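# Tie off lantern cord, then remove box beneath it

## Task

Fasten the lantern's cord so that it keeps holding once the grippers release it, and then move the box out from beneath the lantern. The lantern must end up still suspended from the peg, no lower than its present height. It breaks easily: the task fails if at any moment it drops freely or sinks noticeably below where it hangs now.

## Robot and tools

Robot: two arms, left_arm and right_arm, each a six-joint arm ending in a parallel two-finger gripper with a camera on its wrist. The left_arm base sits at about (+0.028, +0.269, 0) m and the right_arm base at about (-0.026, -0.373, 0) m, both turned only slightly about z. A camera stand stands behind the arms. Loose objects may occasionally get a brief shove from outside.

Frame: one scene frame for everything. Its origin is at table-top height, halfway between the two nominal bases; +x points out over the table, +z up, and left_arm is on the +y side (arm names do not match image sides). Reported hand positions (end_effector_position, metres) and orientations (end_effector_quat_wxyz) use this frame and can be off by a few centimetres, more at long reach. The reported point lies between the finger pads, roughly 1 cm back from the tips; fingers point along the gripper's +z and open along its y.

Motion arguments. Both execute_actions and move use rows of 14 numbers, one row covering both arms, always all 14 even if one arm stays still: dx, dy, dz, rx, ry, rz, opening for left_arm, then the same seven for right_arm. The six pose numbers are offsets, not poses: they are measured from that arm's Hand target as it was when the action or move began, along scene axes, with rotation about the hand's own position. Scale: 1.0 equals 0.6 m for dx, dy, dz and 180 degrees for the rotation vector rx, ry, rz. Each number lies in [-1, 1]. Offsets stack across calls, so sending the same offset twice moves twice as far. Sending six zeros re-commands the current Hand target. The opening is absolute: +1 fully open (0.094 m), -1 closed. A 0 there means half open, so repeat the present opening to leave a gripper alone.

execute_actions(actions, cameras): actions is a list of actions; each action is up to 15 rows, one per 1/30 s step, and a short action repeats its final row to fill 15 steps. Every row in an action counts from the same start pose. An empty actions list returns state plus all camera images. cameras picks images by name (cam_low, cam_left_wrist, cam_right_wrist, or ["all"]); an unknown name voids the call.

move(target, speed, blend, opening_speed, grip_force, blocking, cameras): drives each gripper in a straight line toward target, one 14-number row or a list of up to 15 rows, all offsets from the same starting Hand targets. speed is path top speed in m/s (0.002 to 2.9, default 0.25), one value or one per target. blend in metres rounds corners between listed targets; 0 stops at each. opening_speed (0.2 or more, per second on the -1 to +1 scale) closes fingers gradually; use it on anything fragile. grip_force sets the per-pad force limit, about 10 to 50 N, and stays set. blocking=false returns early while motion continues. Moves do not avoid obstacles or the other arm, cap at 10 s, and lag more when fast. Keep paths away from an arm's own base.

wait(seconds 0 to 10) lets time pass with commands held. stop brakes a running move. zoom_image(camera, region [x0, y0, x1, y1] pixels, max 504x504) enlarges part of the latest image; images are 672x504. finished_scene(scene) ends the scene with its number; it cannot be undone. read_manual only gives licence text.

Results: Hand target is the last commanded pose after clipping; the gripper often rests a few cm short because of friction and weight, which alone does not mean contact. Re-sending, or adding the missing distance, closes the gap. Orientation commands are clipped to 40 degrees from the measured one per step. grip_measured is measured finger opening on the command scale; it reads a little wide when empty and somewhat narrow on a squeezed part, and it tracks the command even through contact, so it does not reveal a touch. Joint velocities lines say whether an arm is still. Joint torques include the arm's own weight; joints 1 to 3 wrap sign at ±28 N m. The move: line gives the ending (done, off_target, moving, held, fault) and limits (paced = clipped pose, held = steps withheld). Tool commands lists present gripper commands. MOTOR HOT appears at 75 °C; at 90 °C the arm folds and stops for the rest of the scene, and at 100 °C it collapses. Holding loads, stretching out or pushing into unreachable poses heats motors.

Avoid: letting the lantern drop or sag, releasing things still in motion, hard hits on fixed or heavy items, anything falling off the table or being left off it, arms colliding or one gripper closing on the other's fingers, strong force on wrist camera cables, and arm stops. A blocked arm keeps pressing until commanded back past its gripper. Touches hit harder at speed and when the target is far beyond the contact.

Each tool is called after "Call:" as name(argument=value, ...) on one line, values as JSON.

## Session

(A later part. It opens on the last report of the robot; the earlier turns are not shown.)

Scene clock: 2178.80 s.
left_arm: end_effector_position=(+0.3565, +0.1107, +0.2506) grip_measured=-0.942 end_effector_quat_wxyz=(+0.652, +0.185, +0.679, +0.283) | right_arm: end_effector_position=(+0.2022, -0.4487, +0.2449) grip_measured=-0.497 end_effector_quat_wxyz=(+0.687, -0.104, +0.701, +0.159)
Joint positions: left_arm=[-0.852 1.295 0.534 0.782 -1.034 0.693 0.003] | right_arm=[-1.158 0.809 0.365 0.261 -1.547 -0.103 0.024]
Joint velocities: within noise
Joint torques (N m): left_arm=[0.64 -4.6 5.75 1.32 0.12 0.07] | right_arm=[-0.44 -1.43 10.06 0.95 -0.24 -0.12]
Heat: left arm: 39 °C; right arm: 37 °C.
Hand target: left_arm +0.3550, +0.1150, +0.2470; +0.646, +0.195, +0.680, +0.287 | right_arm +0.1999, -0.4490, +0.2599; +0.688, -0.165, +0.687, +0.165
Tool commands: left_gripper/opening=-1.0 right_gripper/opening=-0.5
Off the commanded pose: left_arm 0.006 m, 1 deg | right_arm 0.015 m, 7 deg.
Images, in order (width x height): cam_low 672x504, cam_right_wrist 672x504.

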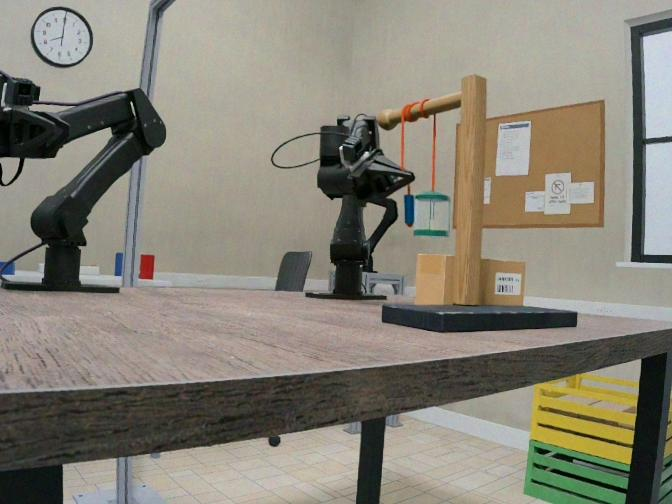

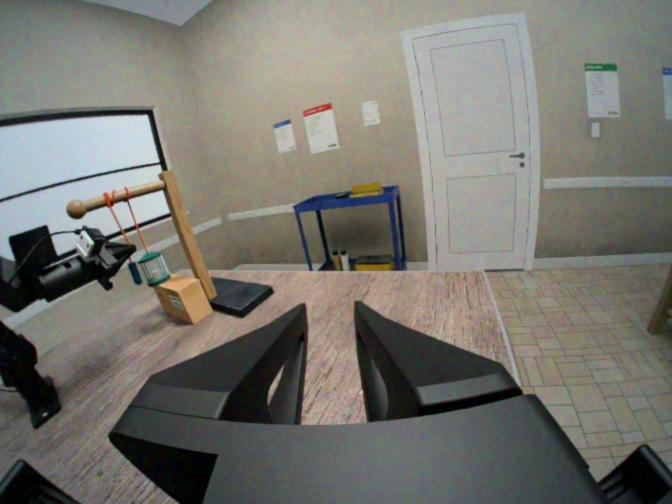

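Call:
move(target=[0,0,0,0,0,0,-0.8,0,0,0,0,0,0,-0.5], opening_speed=0.2, cameras=["cam_low","cam_left_wrist"])

Call:
zoom_image(camera="cam_low", region=[350, 70, 500, 270])

Scene clock: 2187.10 s.
left_arm: end_effector_position=(+0.3566, +0.1103, +0.2482) grip_measured=-0.801 end_effector_quat_wxyz=(+0.648, +0.191, +0.680, +0.285) | right_arm: end_effector_position=(+0.2022, -0.4487, +0.2449) grip_measured=-0.497 end_effector_quat_wxyz=(+0.687, -0.104, +0.701, +0.159)
Joint positions: left_arm=[-0.852 1.295 0.534 0.767 -1.031 0.694 0.009] | right_arm=[-1.158 0.809 0.365 0.261 -1.547 -0.103 0.024]
Joint torques (N m): left_arm=[0.61 -4.64 5.82 1.46 0.07 0.05] | right_arm=[-0.44 -1.43 10.07 0.95 -0.24 -0.12]
Heat: left arm: 39 °C; right arm: 37 °C.
Hand target: left_arm +0.3550, +0.1150, +0.2469; +0.646, +0.195, +0.680, +0.287 | right_arm +0.1999, -0.4490, +0.2599; +0.688, -0.165, +0.687, +0.165
Off the commanded pose: left_arm 0.005 m, 1 deg | right_arm 0.015 m, 7 deg.
joint sent to its limit (right arm) — joint 5 (wrist yaw), lower limit. The joint targets are off in orientation, not in position.
move: off_target (right_arm)
Images, in order (width x height): cam_low 672x504, cam_left_wrist 672x504.

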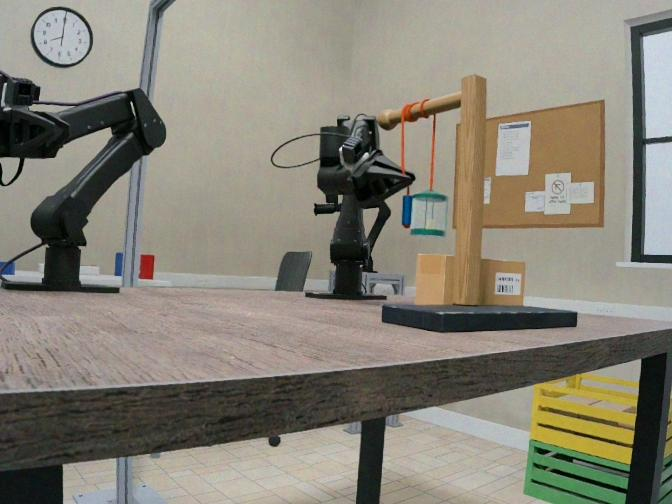

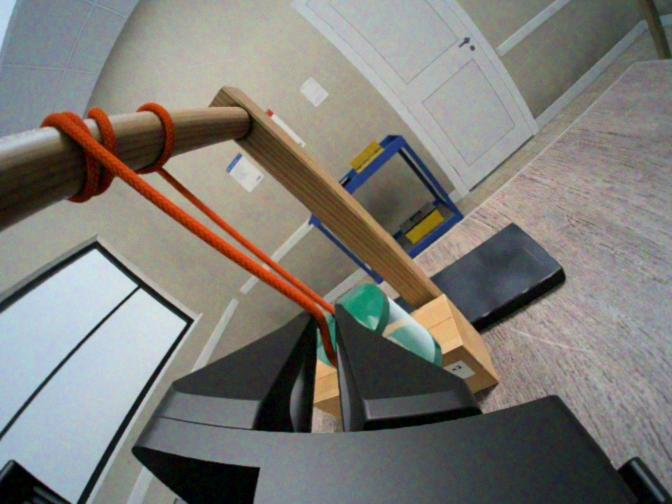

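Scaled by 2.520 from the camera's 672x504 image, which has a finer 960x720 frame.

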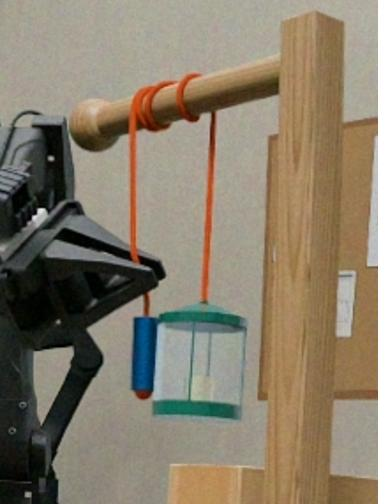

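Call:
move(target=[0,0,0,0,0,0,-0.3,0,0,0,0,0,0,-0.5], opening_speed=0.25, cameras=["cam_low","cam_left_wrist"])

Call:
zoom_image(camera="cam_low", region=[350, 70, 500, 270])

Scene clock: 2199.20 s.
left_arm: end_effector_position=(+0.3566, +0.1101, +0.2477) grip_measured=-0.301 end_effector_quat_wxyz=(+0.648, +0.192, +0.680, +0.285) | right_arm: end_effector_position=(+0.2022, -0.4487, +0.2449) grip_measured=-0.497 end_effector_quat_wxyz=(+0.687, -0.104, +0.701, +0.159)
Joint positions: left_arm=[-0.852 1.295 0.534 0.765 -1.03 0.694 0.033] | right_arm=[-1.158 0.809 0.365 0.261 -1.547 -0.103 0.024]
Joint torques (N m): left_arm=[0.57 -4.64 5.82 1.49 0.07 0.03] | right_arm=[-0.46 -1.43 10.07 0.95 -0.24 -0.13]
Heat: left arm: 38 °C; right arm: 37 °C.
Hand target: left_arm +0.3550, +0.1149, +0.2470; +0.646, +0.195, +0.680, +0.287 | right_arm +0.1999, -0.4490, +0.2599; +0.688, -0.165, +0.687, +0.165
Off the commanded pose: left_arm 0.005 m, 0 deg | right_arm 0.015 m, 7 deg.
joint sent to its limit (right arm) — joint 5 (wrist yaw), lower limit. The joint targets are off in orientation, not in position.
move: off_target (right_arm)
Images, in order (width x height): cam_low 672x504, cam_left_wrist 672x504.

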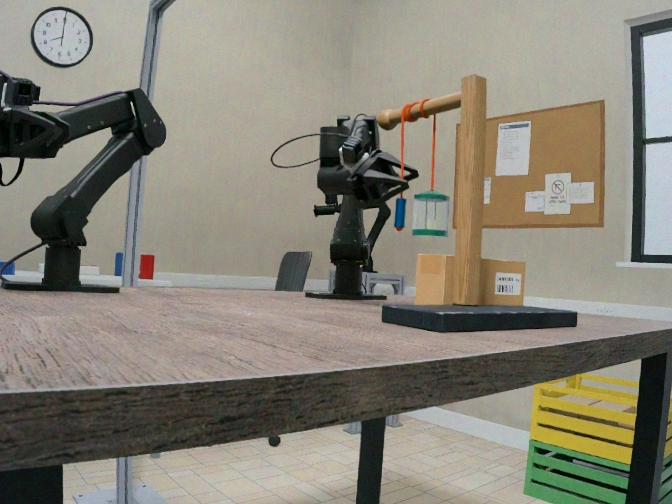

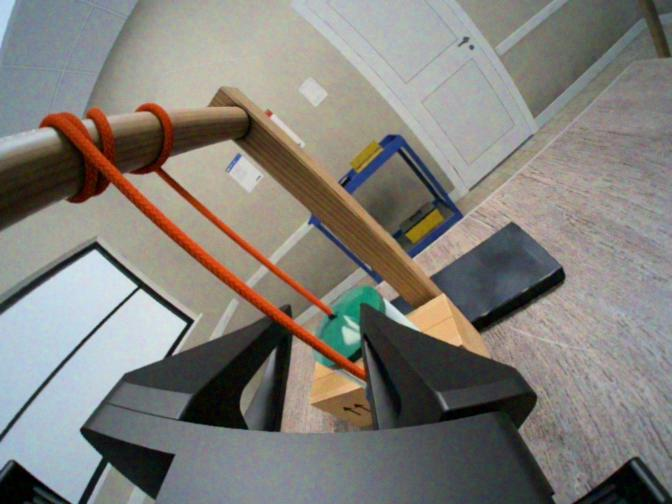

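Scaled by 2.520 from the camera's 672x504 image, which has a finer 960x720 frame.

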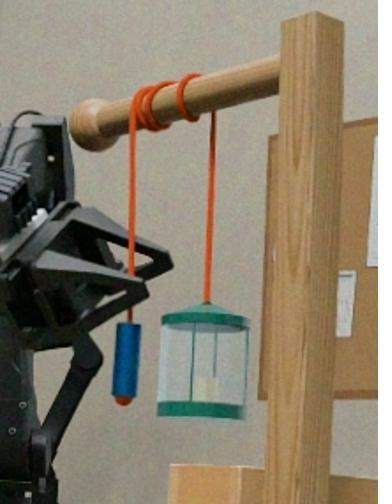

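Call:
move(target=[-0.1667,-0.03,-0.008,0,0,0,-0.3,0,0,0,0,0,0,-0.5], speed=0.08, cameras=["cam_low","cam_left_wrist"])

Call:
zoom_image(camera="cam_low", region=[350, 70, 500, 270])

Scene clock: 2213.73 s.
left_arm: end_effector_position=(+0.2580, +0.0907, +0.2427) grip_measured=-0.301 end_effector_quat_wxyz=(+0.649, +0.198, +0.679, +0.282) | right_arm: end_effector_position=(+0.2022, -0.4487, +0.2449) grip_measured=-0.497 end_effector_quat_wxyz=(+0.687, -0.104, +0.701, +0.159)
Joint positions: left_arm=[-1.288 1.16 0.43 0.739 -1.453 0.702 0.033] | right_arm=[-1.158 0.809 0.365 0.261 -1.547 -0.103 0.024]
Joint torques (N m): left_arm=[-0.69 -3.48 5.82 1.19 -0.17 0.04] | right_arm=[-0.46 -1.43 10.09 0.95 -0.25 -0.12]
Heat: left arm: 38 °C; right arm: 37 °C.
Hand target: left_arm +0.2550, +0.0968, +0.2421; +0.646, +0.195, +0.680, +0.287 | right_arm +0.1999, -0.4490, +0.2599; +0.688, -0.165, +0.687, +0.165
Off the commanded pose: left_arm 0.007 m, 1 deg | right_arm 0.015 m, 7 deg.
joint sent to its limit (right arm) — joint 5 (wrist yaw), lower limit. The joint targets are off in orientation, not in position.
move: off_target (right_arm)
Images, in order (width x height): cam_low 672x504, cam_left_wrist 672x504.

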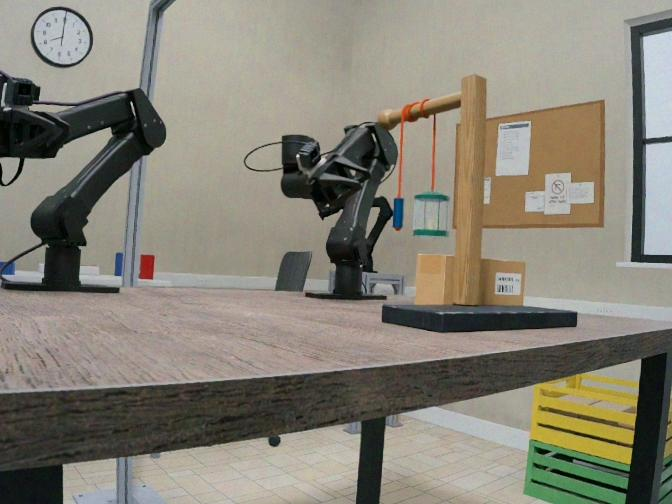

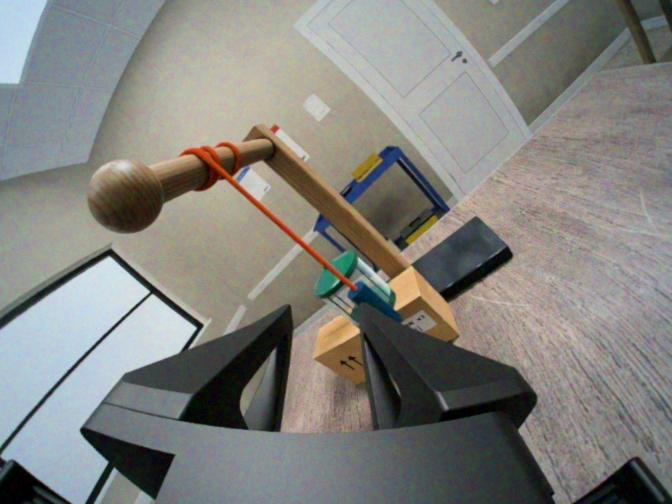

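Scaled by 2.520 from the camera's 672x504 image, which has a finer 960x720 frame.

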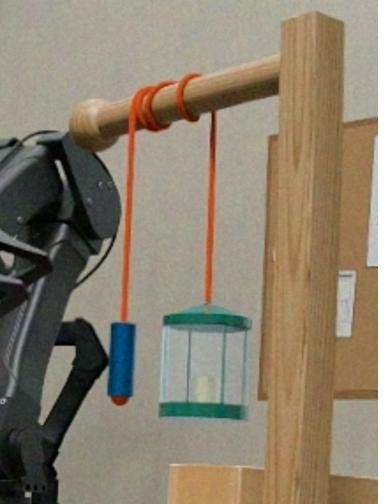

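Call:
move(target=[[-0.0083,-0.128,-0.0702,0.27239,0.05542,0.03639,-1,0,0,0,0,0,0,-0.5],[0.025,-0.2613,-0.2202,0.27239,0.05542,0.03639,-1,0,0,0,0,0,0,-0.5]], blend=[0.03,0], speed=0.2, cameras=["cam_low","cam_left_wrist","cam_right_wrist"])

Call:
zoom_image(camera="cam_low", region=[270, 70, 570, 340])

Scene clock: 2243.80 s.
left_arm: end_effector_position=(+0.2669, -0.0599, +0.1116) grip_measured=-0.990 end_effector_quat_wxyz=(+0.453, +0.462, +0.536, +0.542) | right_arm: end_effector_position=(+0.2022, -0.4487, +0.2449) grip_measured=-0.497 end_effector_quat_wxyz=(+0.687, -0.104, +0.701, +0.159)
Joint positions: left_arm=[-1.366 2.087 0.926 0.627 -1.568 1.052 0] | right_arm=[-1.158 0.809 0.365 0.261 -1.547 -0.103 0.024]
Joint torques (N m): left_arm=[0.8 -6.42 6.78 1.2 -0.39 -0.12] | right_arm=[-0.46 -1.43 10.07 0.95 -0.24 -0.13]
Heat: left arm: 39 °C; right arm: 37 °C.
Hand target: left_arm +0.2700, -0.0599, +0.1101; +0.431, +0.430, +0.561, +0.561 | right_arm +0.1999, -0.4490, +0.2599; +0.688, -0.165, +0.687, +0.165
Off the commanded pose: left_arm 0.003 m, 6 deg | right_arm 0.015 m, 7 deg.
joint sent to its limit (left arm) — joint 5 (wrist yaw), lower limit. The joint targets are off in orientation, not in position.
joint sent to its limit (right arm) — joint 5 (wrist yaw), lower limit. The joint targets are off in orientation, not in position.
move: off_target (left_arm, right_arm)

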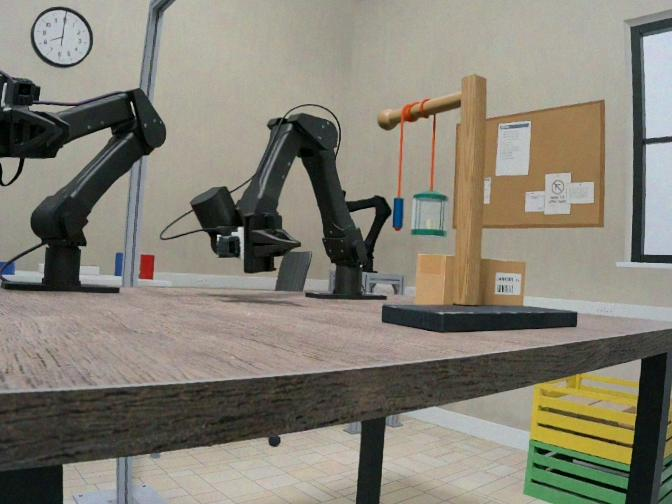

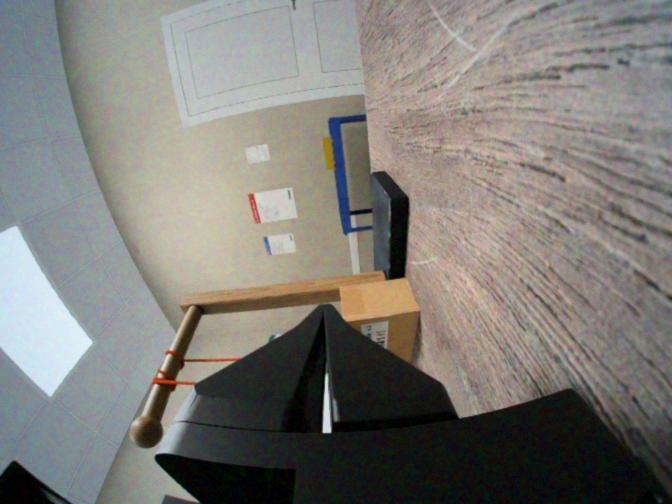

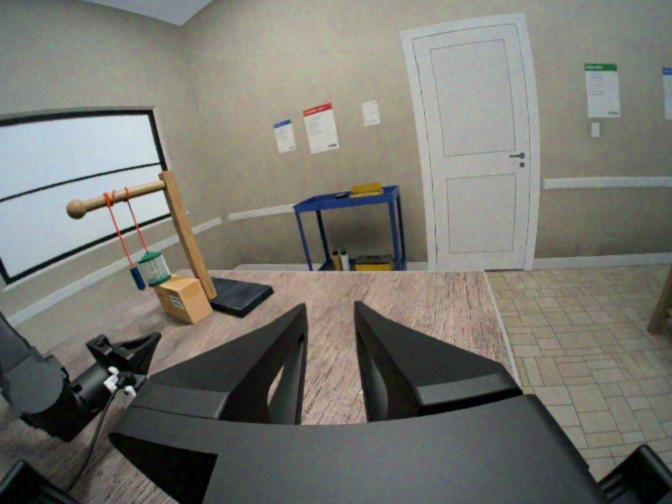

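Scaled by 1.680 from the camera's 672x504 image, which has a finer 960x720 frame.

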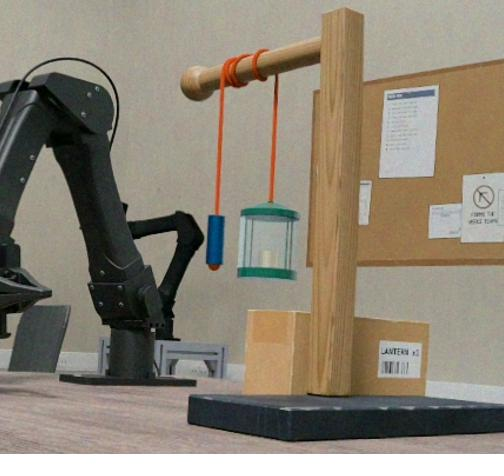

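Call:
move(target=[[0.1,0.0167,-0.0333,0,0,0,-1,0,0,0,0,0,0,-0.5],[0.2167,0.0417,-0.05,0,0,0,-1,0,0,0,0,0,0,-0.5]], blend=[0.02,0], speed=0.12, cameras=["cam_low","cam_left_wrist","cam_right_wrist"])

Call:
zoom_image(camera="cam_low", region=[270, 150, 570, 350])

Call:
zoom_image(camera="cam_right_wrist", region=[40, 150, 300, 380])

Scene clock: 2263.20 s.
left_arm: end_effector_position=(+0.3975, -0.0307, +0.0866) grip_measured=-0.990 end_effector_quat_wxyz=(+0.428, +0.430, +0.563, +0.561) | right_arm: end_effector_position=(+0.2022, -0.4487, +0.2449) grip_measured=-0.497 end_effector_quat_wxyz=(+0.687, -0.104, +0.701, +0.159)
Joint positions: left_arm=[-1.022 2.342 1.046 1.28 -1.327 1.557 0] | right_arm=[-1.158 0.809 0.365 0.261 -1.547 -0.103 0.024]
Joint torques (N m): left_arm=[0.08 -7.05 6.54 1.5 0.04 -0.04] | right_arm=[-0.46 -1.43 10.07 0.95 -0.24 -0.12]
Heat: left arm: 39 °C; right arm: 37 °C.
Hand target: left_arm +0.4000, -0.0349, +0.0800; +0.431, +0.430, +0.561, +0.561 | right_arm +0.1999, -0.4490, +0.2599; +0.688, -0.165, +0.687, +0.165
Off the commanded pose: left_arm 0.008 m, 0 deg | right_arm 0.015 m, 7 deg.
joint sent to its limit (right arm) — joint 5 (wrist yaw), lower limit. The joint targets are off in orientation, not in position.
move: off_target (right_arm)

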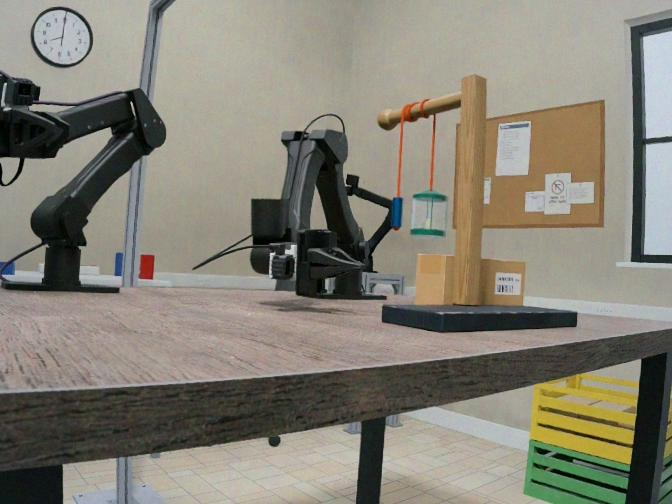

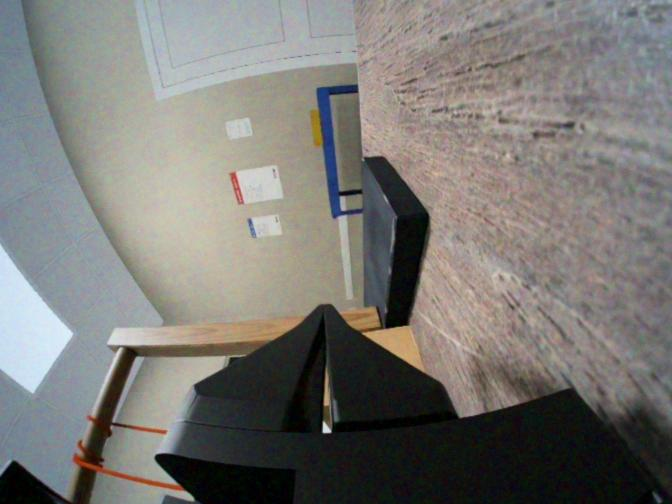

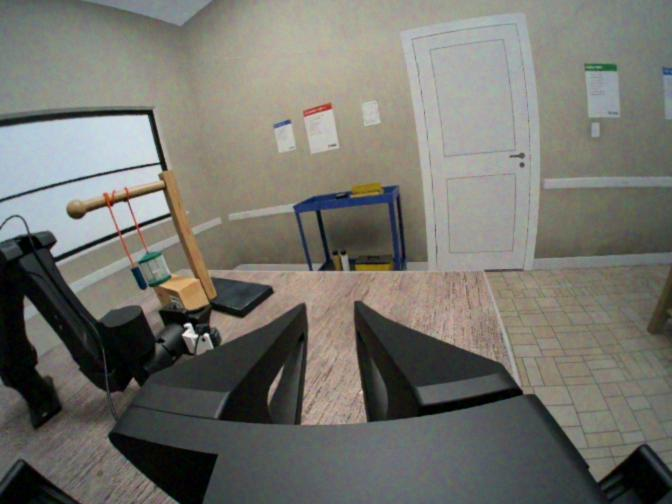

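Scaled by 1.680 from the camera's 672x504 image, which has a finer 960x720 frame.

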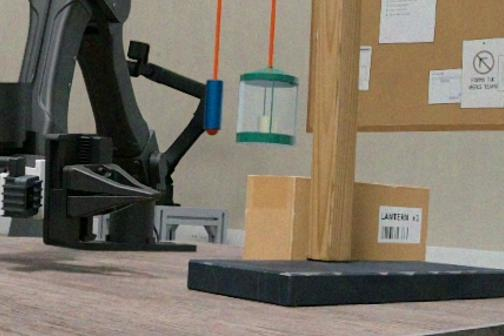

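Scaled by 1.938 from the camera's 672x504 image, which has a finer 960x720 frame.

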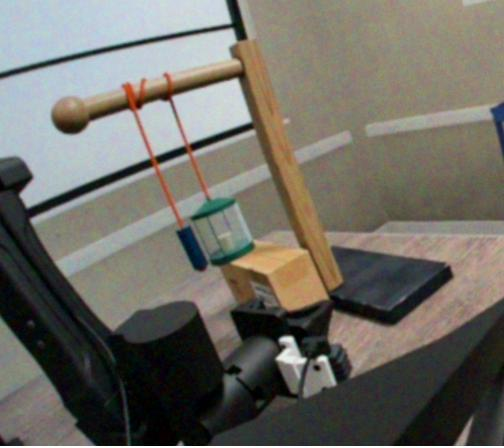

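Call:
move(target=[[0.03,0.0,-0.025,0,0,0,-1,0,0,0,0,0,0,-0.5],[0.0667,0.0583,-0.03,0,0,0,-1,0,0,0,0,0,0,-0.5]], blend=[0.01,0], speed=0.1, cameras=["cam_low","cam_left_wrist","cam_right_wrist"])

Call:
zoom_image(camera="cam_low", region=[270, 150, 570, 350])

Call:
zoom_image(camera="cam_right_wrist", region=[40, 150, 300, 380])

Scene clock: 2284.33 s.
left_arm: end_effector_position=(+0.4410, -0.0012, +0.0710) grip_measured=-0.990 end_effector_quat_wxyz=(+0.434, +0.424, +0.565, +0.560) | right_arm: end_effector_position=(+0.2022, -0.4487, +0.2449) grip_measured=-0.497 end_effector_quat_wxyz=(+0.687, -0.104, +0.701, +0.159)
Joint positions: left_arm=[-0.89 2.406 1.054 1.362 -1.197 1.565 0] | right_arm=[-1.158 0.809 0.365 0.261 -1.547 -0.103 0.024]
Joint torques (N m): left_arm=[0.06 -7.95 3.74 1.57 0.02 -0.03] | right_arm=[-0.44 -1.43 10.07 0.95 -0.24 -0.12]
Heat: left arm: 38 °C; right arm: 37 °C.
Hand target: left_arm +0.4401, +0.0001, +0.0620; +0.430, +0.430, +0.561, +0.561 | right_arm +0.1999, -0.4490, +0.2599; +0.688, -0.165, +0.687, +0.165
Off the commanded pose: left_arm 0.009 m, 1 deg | right_arm 0.015 m, 7 deg.
joint sent to its limit (right arm) — joint 5 (wrist yaw), lower limit. The joint targets are off in orientation, not in position.
move: off_target (right_arm)

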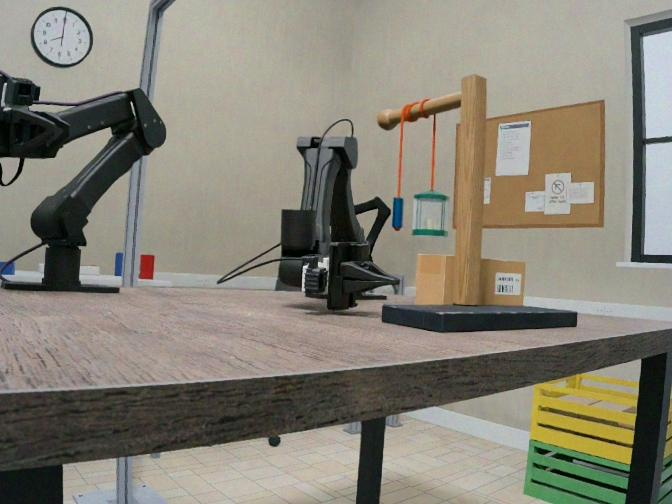

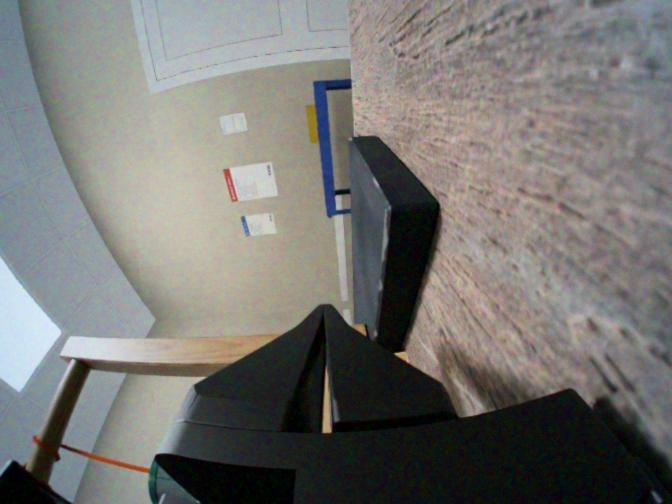

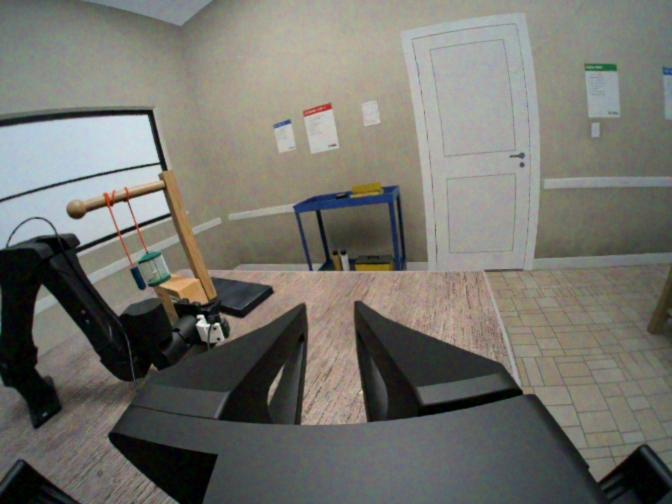

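Scaled by 1.680 from the camera's 672x504 image, which has a finer 960x720 frame.

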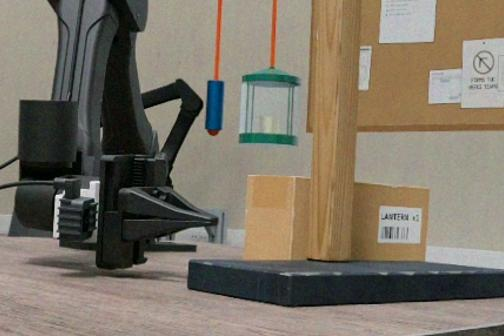

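Scaled by 1.938 from the camera's 672x504 image, which has a finer 960x720 frame.

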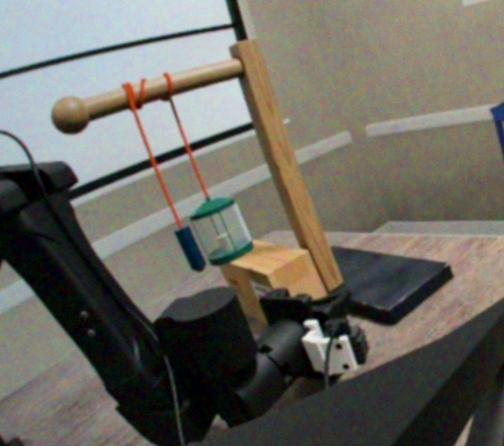

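Call:
move(target=[0,0.0833,0.0,0,0,0,-1,0,0,0,0,0,0,-0.5], speed=0.07, cameras=["cam_low","cam_left_wrist"])

Call:
zoom_image(camera="cam_low", region=[270, 150, 570, 350])

Scene clock: 2302.17 s.
left_arm: end_effector_position=(+0.4399, +0.0451, +0.0651) grip_measured=-0.990 end_effector_quat_wxyz=(+0.447, +0.415, +0.565, +0.556) | right_arm: end_effector_position=(+0.2022, -0.4487, +0.2449) grip_measured=-0.497 end_effector_quat_wxyz=(+0.687, -0.104, +0.701, +0.159)
Joint positions: left_arm=[-0.813 2.389 0.888 1.543 -1.112 1.565 0] | right_arm=[-1.158 0.809 0.365 0.261 -1.547 -0.103 0.024]
Joint torques (N m): left_arm=[0.73 -9.8 2.13 1.13 0.08 0.1] | right_arm=[-0.46 -1.42 10.07 0.95 -0.24 -0.12]
Heat: left arm: 38 °C; right arm: 37 °C.
Hand target: left_arm +0.4401, +0.0501, +0.0621; +0.431, +0.430, +0.561, +0.561 | right_arm +0.1999, -0.4490, +0.2599; +0.688, -0.165, +0.687, +0.165
Off the commanded pose: left_arm 0.006 m, 3 deg | right_arm 0.015 m, 7 deg.
joint sent to its limit (right arm) — joint 5 (wrist yaw), lower limit. The joint targets are off in orientation, not in position.
move: off_target (left_arm, right_arm)
Images, in order (width x height): cam_low 672x504, cam_left_wrist 672x504.

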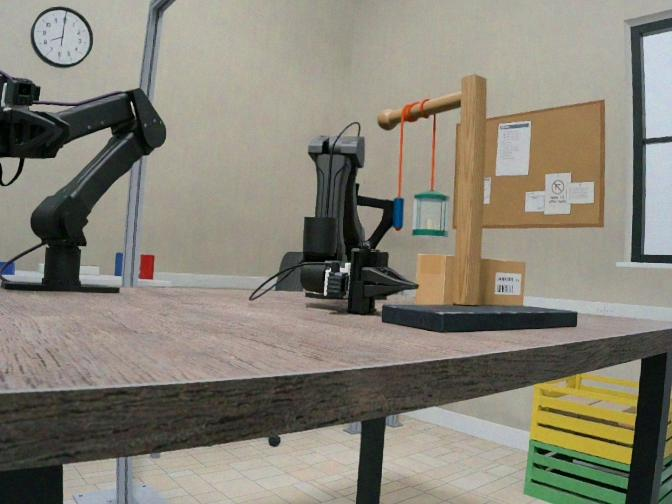

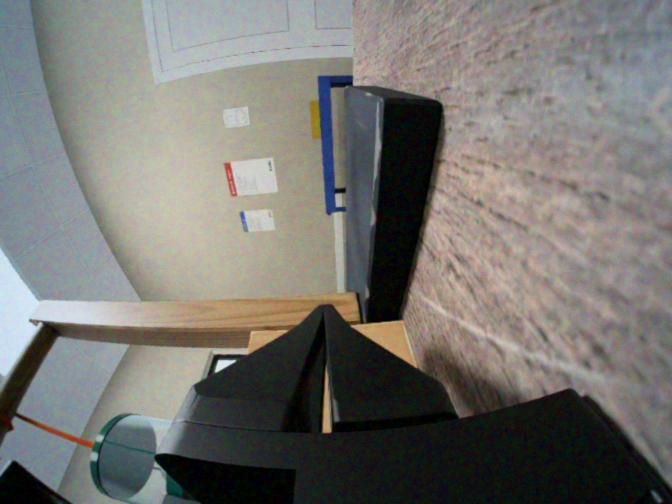

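Scaled by 1.680 from the camera's 672x504 image, which has a finer 960x720 frame.

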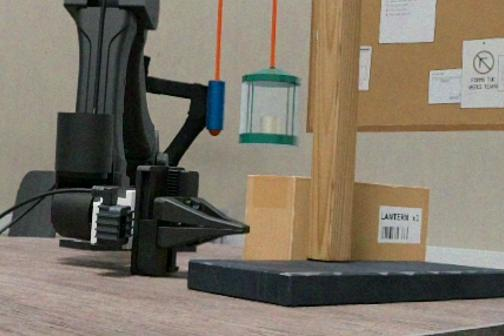

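Call:
move(target=[0,0.1,0.0033,0,0,0,-1,0,0,0,0,0,0,-0.5], speed=0.06, cameras=["cam_low","cam_left_wrist"])

Call:
zoom_image(camera="cam_low", region=[270, 150, 570, 350])

Scene clock: 2313.17 s.
left_arm: end_effector_position=(+0.4410, +0.0980, +0.0649) grip_measured=-0.990 end_effector_quat_wxyz=(+0.439, +0.435, +0.560, +0.552) | right_arm: end_effector_position=(+0.2022, -0.4487, +0.2449) grip_measured=-0.497 end_effector_quat_wxyz=(+0.687, -0.104, +0.701, +0.159)
Joint positions: left_arm=[-0.696 2.31 0.704 1.595 -0.974 1.55 0] | right_arm=[-1.158 0.809 0.365 0.261 -1.547 -0.103 0.024]
Joint torques (N m): left_arm=[1.51 -8.65 1.51 1.53 -0.08 -0.01] | right_arm=[-0.46 -1.44 10.07 0.95 -0.24 -0.12]
Heat: left arm: 37 °C; right arm: 37 °C.
Hand target: left_arm +0.4401, +0.1100, +0.0640; +0.431, +0.430, +0.561, +0.561 | right_arm +0.1999, -0.4490, +0.2599; +0.688, -0.165, +0.687, +0.165
Off the commanded pose: left_arm 0.012 m, 2 deg | right_arm 0.015 m, 7 deg.
joint read past its limit (left arm) — joint 4 (wrist pitch), upper limit.
joint sent to its limit (left arm) — joint 4 (wrist pitch), upper limit. The joint targets still meet the commanded pose.
joint sent to its limit (right arm) — joint 5 (wrist yaw), lower limit. The joint targets are off in orientation, not in position.
move: off_target (left_arm, right_arm)
Images, in order (width x height): cam_low 672x504, cam_left_wrist 672x504.

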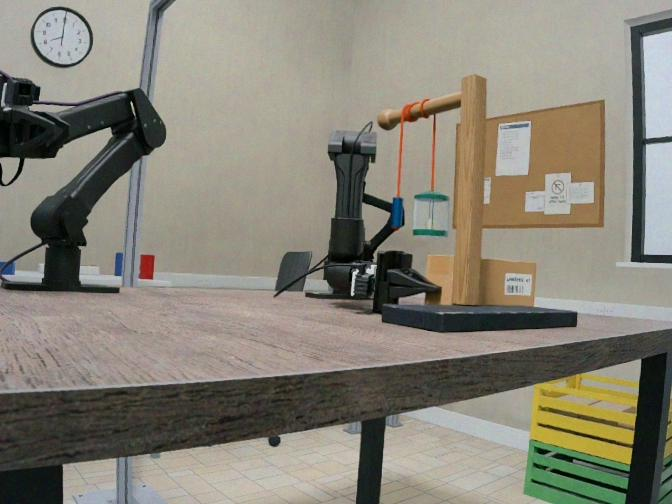

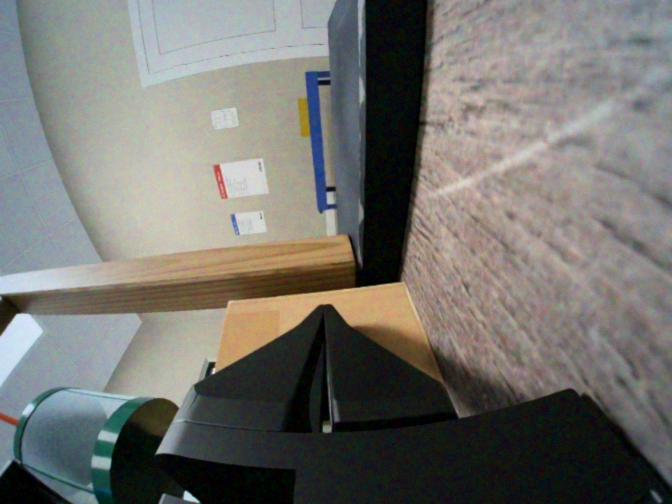

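Scaled by 1.680 from the camera's 672x504 image, which has a finer 960x720 frame.

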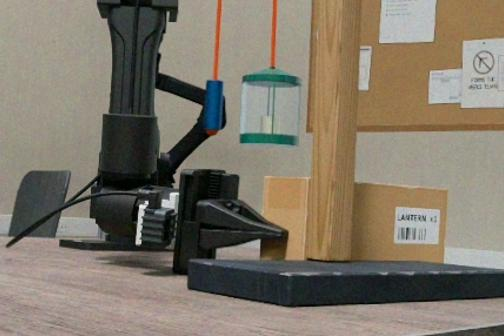

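Call:
move(target=[0,0.1333,0.0033,0,0,0,-1,0,0,0,0,0,0,-0.5], speed=0.07, cameras=["cam_low","cam_left_wrist"])

Call:
zoom_image(camera="cam_low", region=[270, 150, 570, 350])

Scene clock: 2329.33 s.
left_arm: end_effector_position=(+0.4414, +0.1822, +0.0615) grip_measured=-0.990 end_effector_quat_wxyz=(+0.411, +0.450, +0.578, +0.543) | right_arm: end_effector_position=(+0.2022, -0.4487, +0.2449) grip_measured=-0.497 end_effector_quat_wxyz=(+0.687, -0.104, +0.701, +0.159)
Joint positions: left_arm=[-0.472 2.199 0.503 1.595 -0.769 1.513 0] | right_arm=[-1.158 0.809 0.365 0.261 -1.547 -0.103 0.024]
Joint torques (N m): left_arm=[1.2 -8.51 1.68 1.63 -0.1 -0.11] | right_arm=[-0.46 -1.43 10.07 0.95 -0.24 -0.12]
Heat: left arm: 37 °C; right arm: 37 °C.
Hand target: left_arm +0.4401, +0.1901, +0.0660; +0.430, +0.430, +0.561, +0.561 | right_arm +0.1999, -0.4490, +0.2599; +0.688, -0.165, +0.687, +0.165
Off the commanded pose: left_arm 0.009 m, 4 deg | right_arm 0.015 m, 7 deg.
joint read past its limit (left arm) — joint 4 (wrist pitch), upper limit.
joint sent to its limit (left arm) — joint 4 (wrist pitch), upper limit. The joint targets are off in orientation, not in position.
joint sent to its limit (right arm) — joint 5 (wrist yaw), lower limit. The joint targets are off in orientation, not in position.
move: off_target (left_arm, right_arm)
Images, in order (width x height): cam_low 672x504, cam_left_wrist 672x504.

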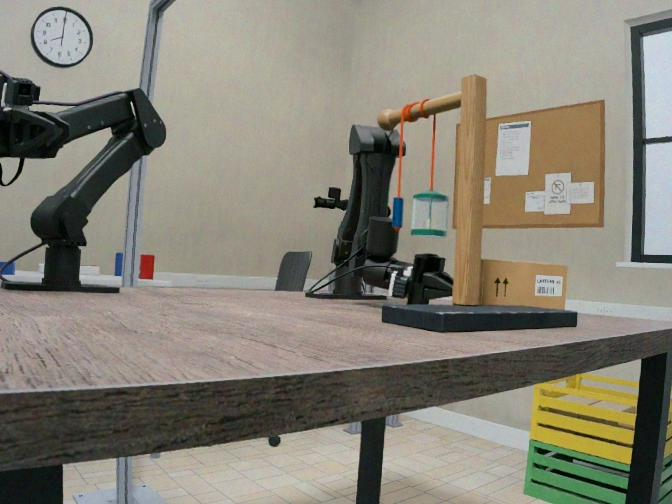

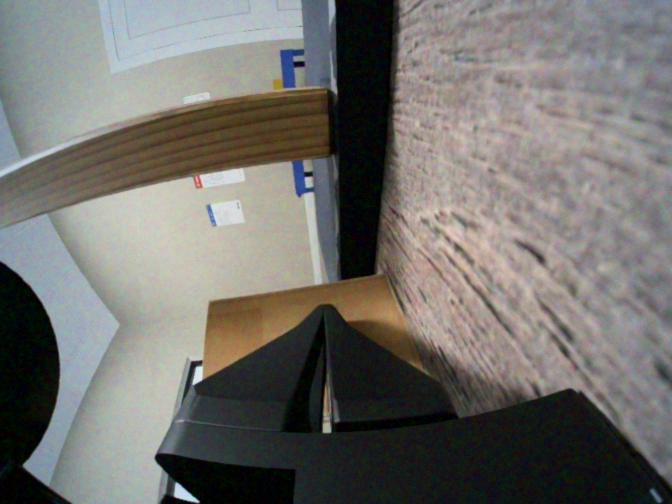

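Scaled by 1.680 from the camera's 672x504 image, which has a finer 960x720 frame.

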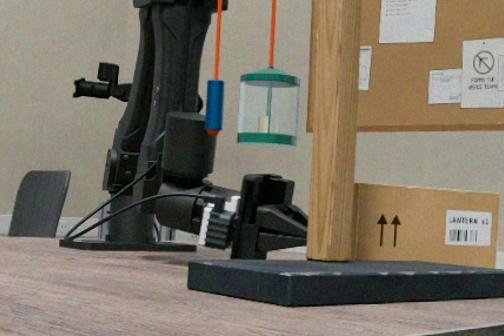

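Call:
move(target=[0,0.1833,0.0033,0,0,0,-1,0,0,0,0,0,0,-0.5], speed=0.07, cameras=["cam_low","cam_left_wrist","cam_right_wrist"])

Call:
zoom_image(camera="cam_low", region=[350, 70, 650, 350])

Scene clock: 2347.83 s.
left_arm: end_effector_position=(+0.4414, +0.2962, +0.0614) grip_measured=-0.990 end_effector_quat_wxyz=(+0.397, +0.455, +0.599, +0.526) | right_arm: end_effector_position=(+0.2022, -0.4487, +0.2449) grip_measured=-0.497 end_effector_quat_wxyz=(+0.687, -0.104, +0.701, +0.159)
Joint positions: left_arm=[-0.053 2.102 0.366 1.595 -0.364 1.524 0] | right_arm=[-1.158 0.809 0.365 0.261 -1.547 -0.103 0.024]
Joint torques (N m): left_arm=[0.91 -8.01 1.85 1.79 0.08 0] | right_arm=[-0.46 -1.42 10.07 0.95 -0.24 -0.13]
Heat: left arm: 37 °C; right arm: 37 °C.
Hand target: left_arm +0.4401, +0.3000, +0.0680; +0.431, +0.430, +0.561, +0.561 | right_arm +0.1999, -0.4490, +0.2599; +0.688, -0.165, +0.687, +0.165
Off the commanded pose: left_arm 0.008 m, 8 deg | right_arm 0.015 m, 7 deg.
joint read past its limit (left arm) — joint 4 (wrist pitch), upper limit.
joint sent to its limit (left arm) — joint 4 (wrist pitch), upper limit. The joint targets are off in orientation, not in position.
joint sent to its limit (right arm) — joint 5 (wrist yaw), lower limit. The joint targets are off in orientation, not in position.
move: off_target (left_arm, right_arm)

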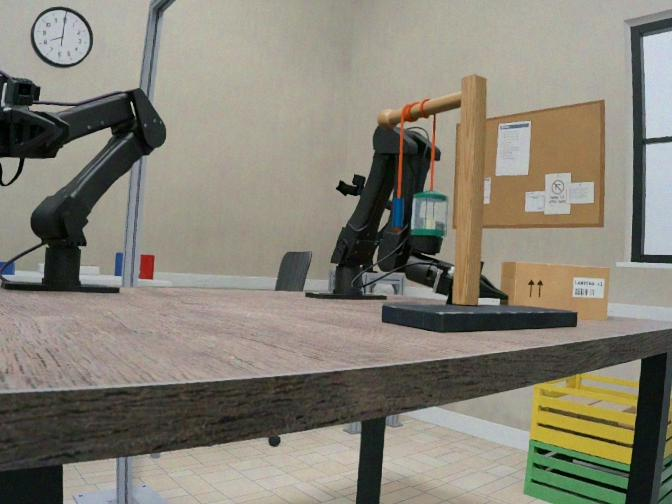

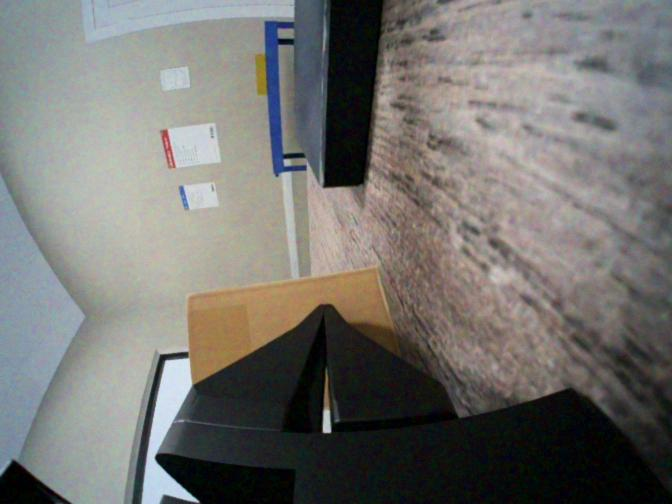

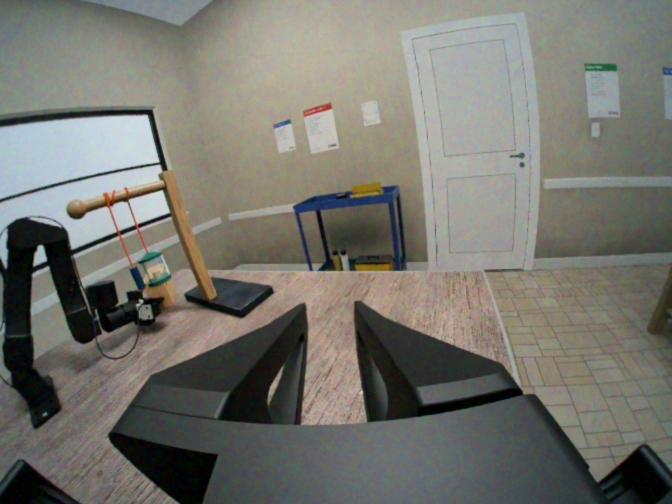

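Scaled by 1.680 from the camera's 672x504 image, which has a finer 960x720 frame.

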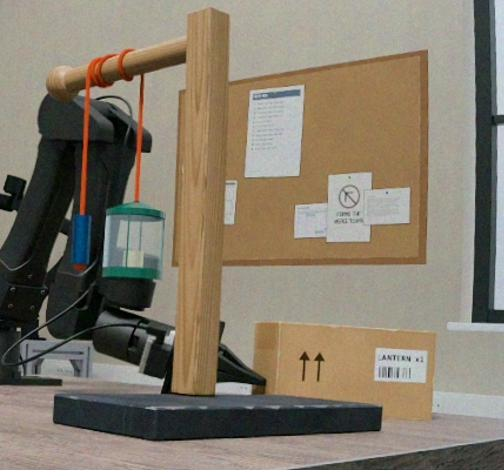

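Call:
move(target=[[-0.0167,-0.025,0.0033,0,0,0,-1,0,0,0,0,0,0,-0.5],[-0.2833,0.0,0.0367,0,0,0,-1,0,0,0,0,0,0,-0.5],[-0.3167,0.05,0.3033,0,0,0,-1,0,0,0,0,0,0,-0.5]], blend=[0.005,0.03,0], speed=[0.06,0.15,0.2], cameras=["cam_low","cam_left_wrist","cam_right_wrist"])

Call:
zoom_image(camera="cam_low", region=[350, 70, 650, 350])

Scene clock: 2368.90 s.
left_arm: end_effector_position=(+0.2521, +0.3313, +0.2396) grip_measured=-0.990 end_effector_quat_wxyz=(+0.422, +0.435, +0.563, +0.562) | right_arm: end_effector_position=(+0.2022, -0.4487, +0.2449) grip_measured=-0.497 end_effector_quat_wxyz=(+0.687, -0.104, +0.701, +0.159)
Joint positions: left_arm=[0.295 0.044 0.267 -0.237 -0.013 1.584 0] | right_arm=[-1.158 0.809 0.365 0.261 -1.547 -0.103 0.024]
Joint torques (N m): left_arm=[0.7 3.36 9.73 1.82 0.13 -0.17] | right_arm=[-0.44 -1.43 10.07 0.95 -0.24 -0.13]
Heat: left arm: 38 °C; right arm: 38 °C.
Hand target: left_arm +0.2501, +0.3300, +0.2500; +0.431, +0.430, +0.561, +0.561 | right_arm +0.1999, -0.4490, +0.2599; +0.688, -0.165, +0.687, +0.165
Off the commanded pose: left_arm 0.011 m, 1 deg | right_arm 0.015 m, 7 deg.
joint sent to its limit (right arm) — joint 5 (wrist yaw), lower limit. The joint targets are off in orientation, not in position.
move: off_target (left_arm, right_arm)

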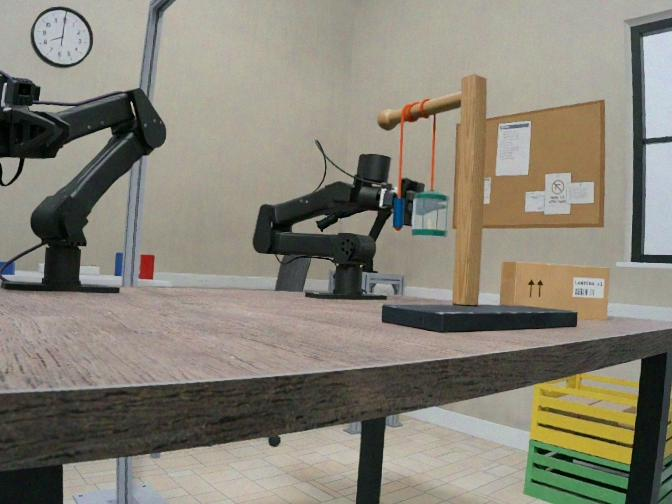

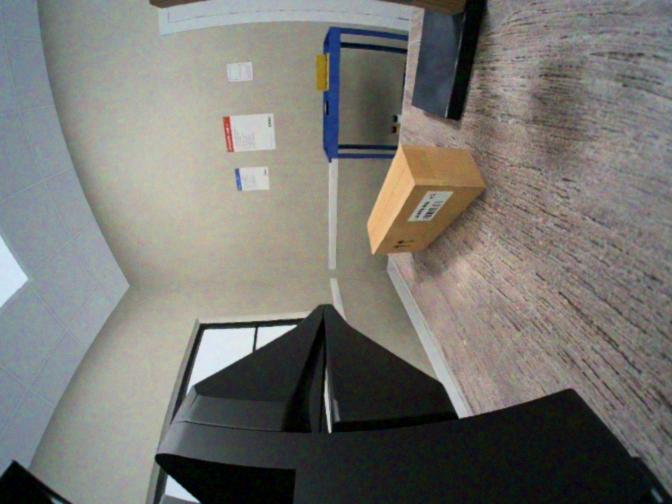

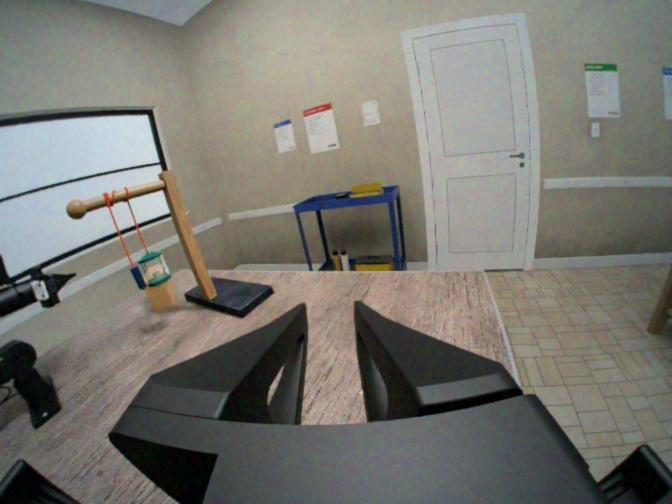

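Scaled by 1.680 from the camera's 672x504 image, which has a finer 960x720 frame.

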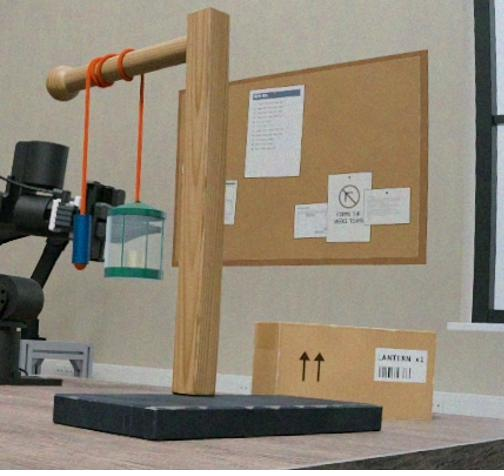

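Call:
finished_scene(scene=2)

The scene is finished: the task was done.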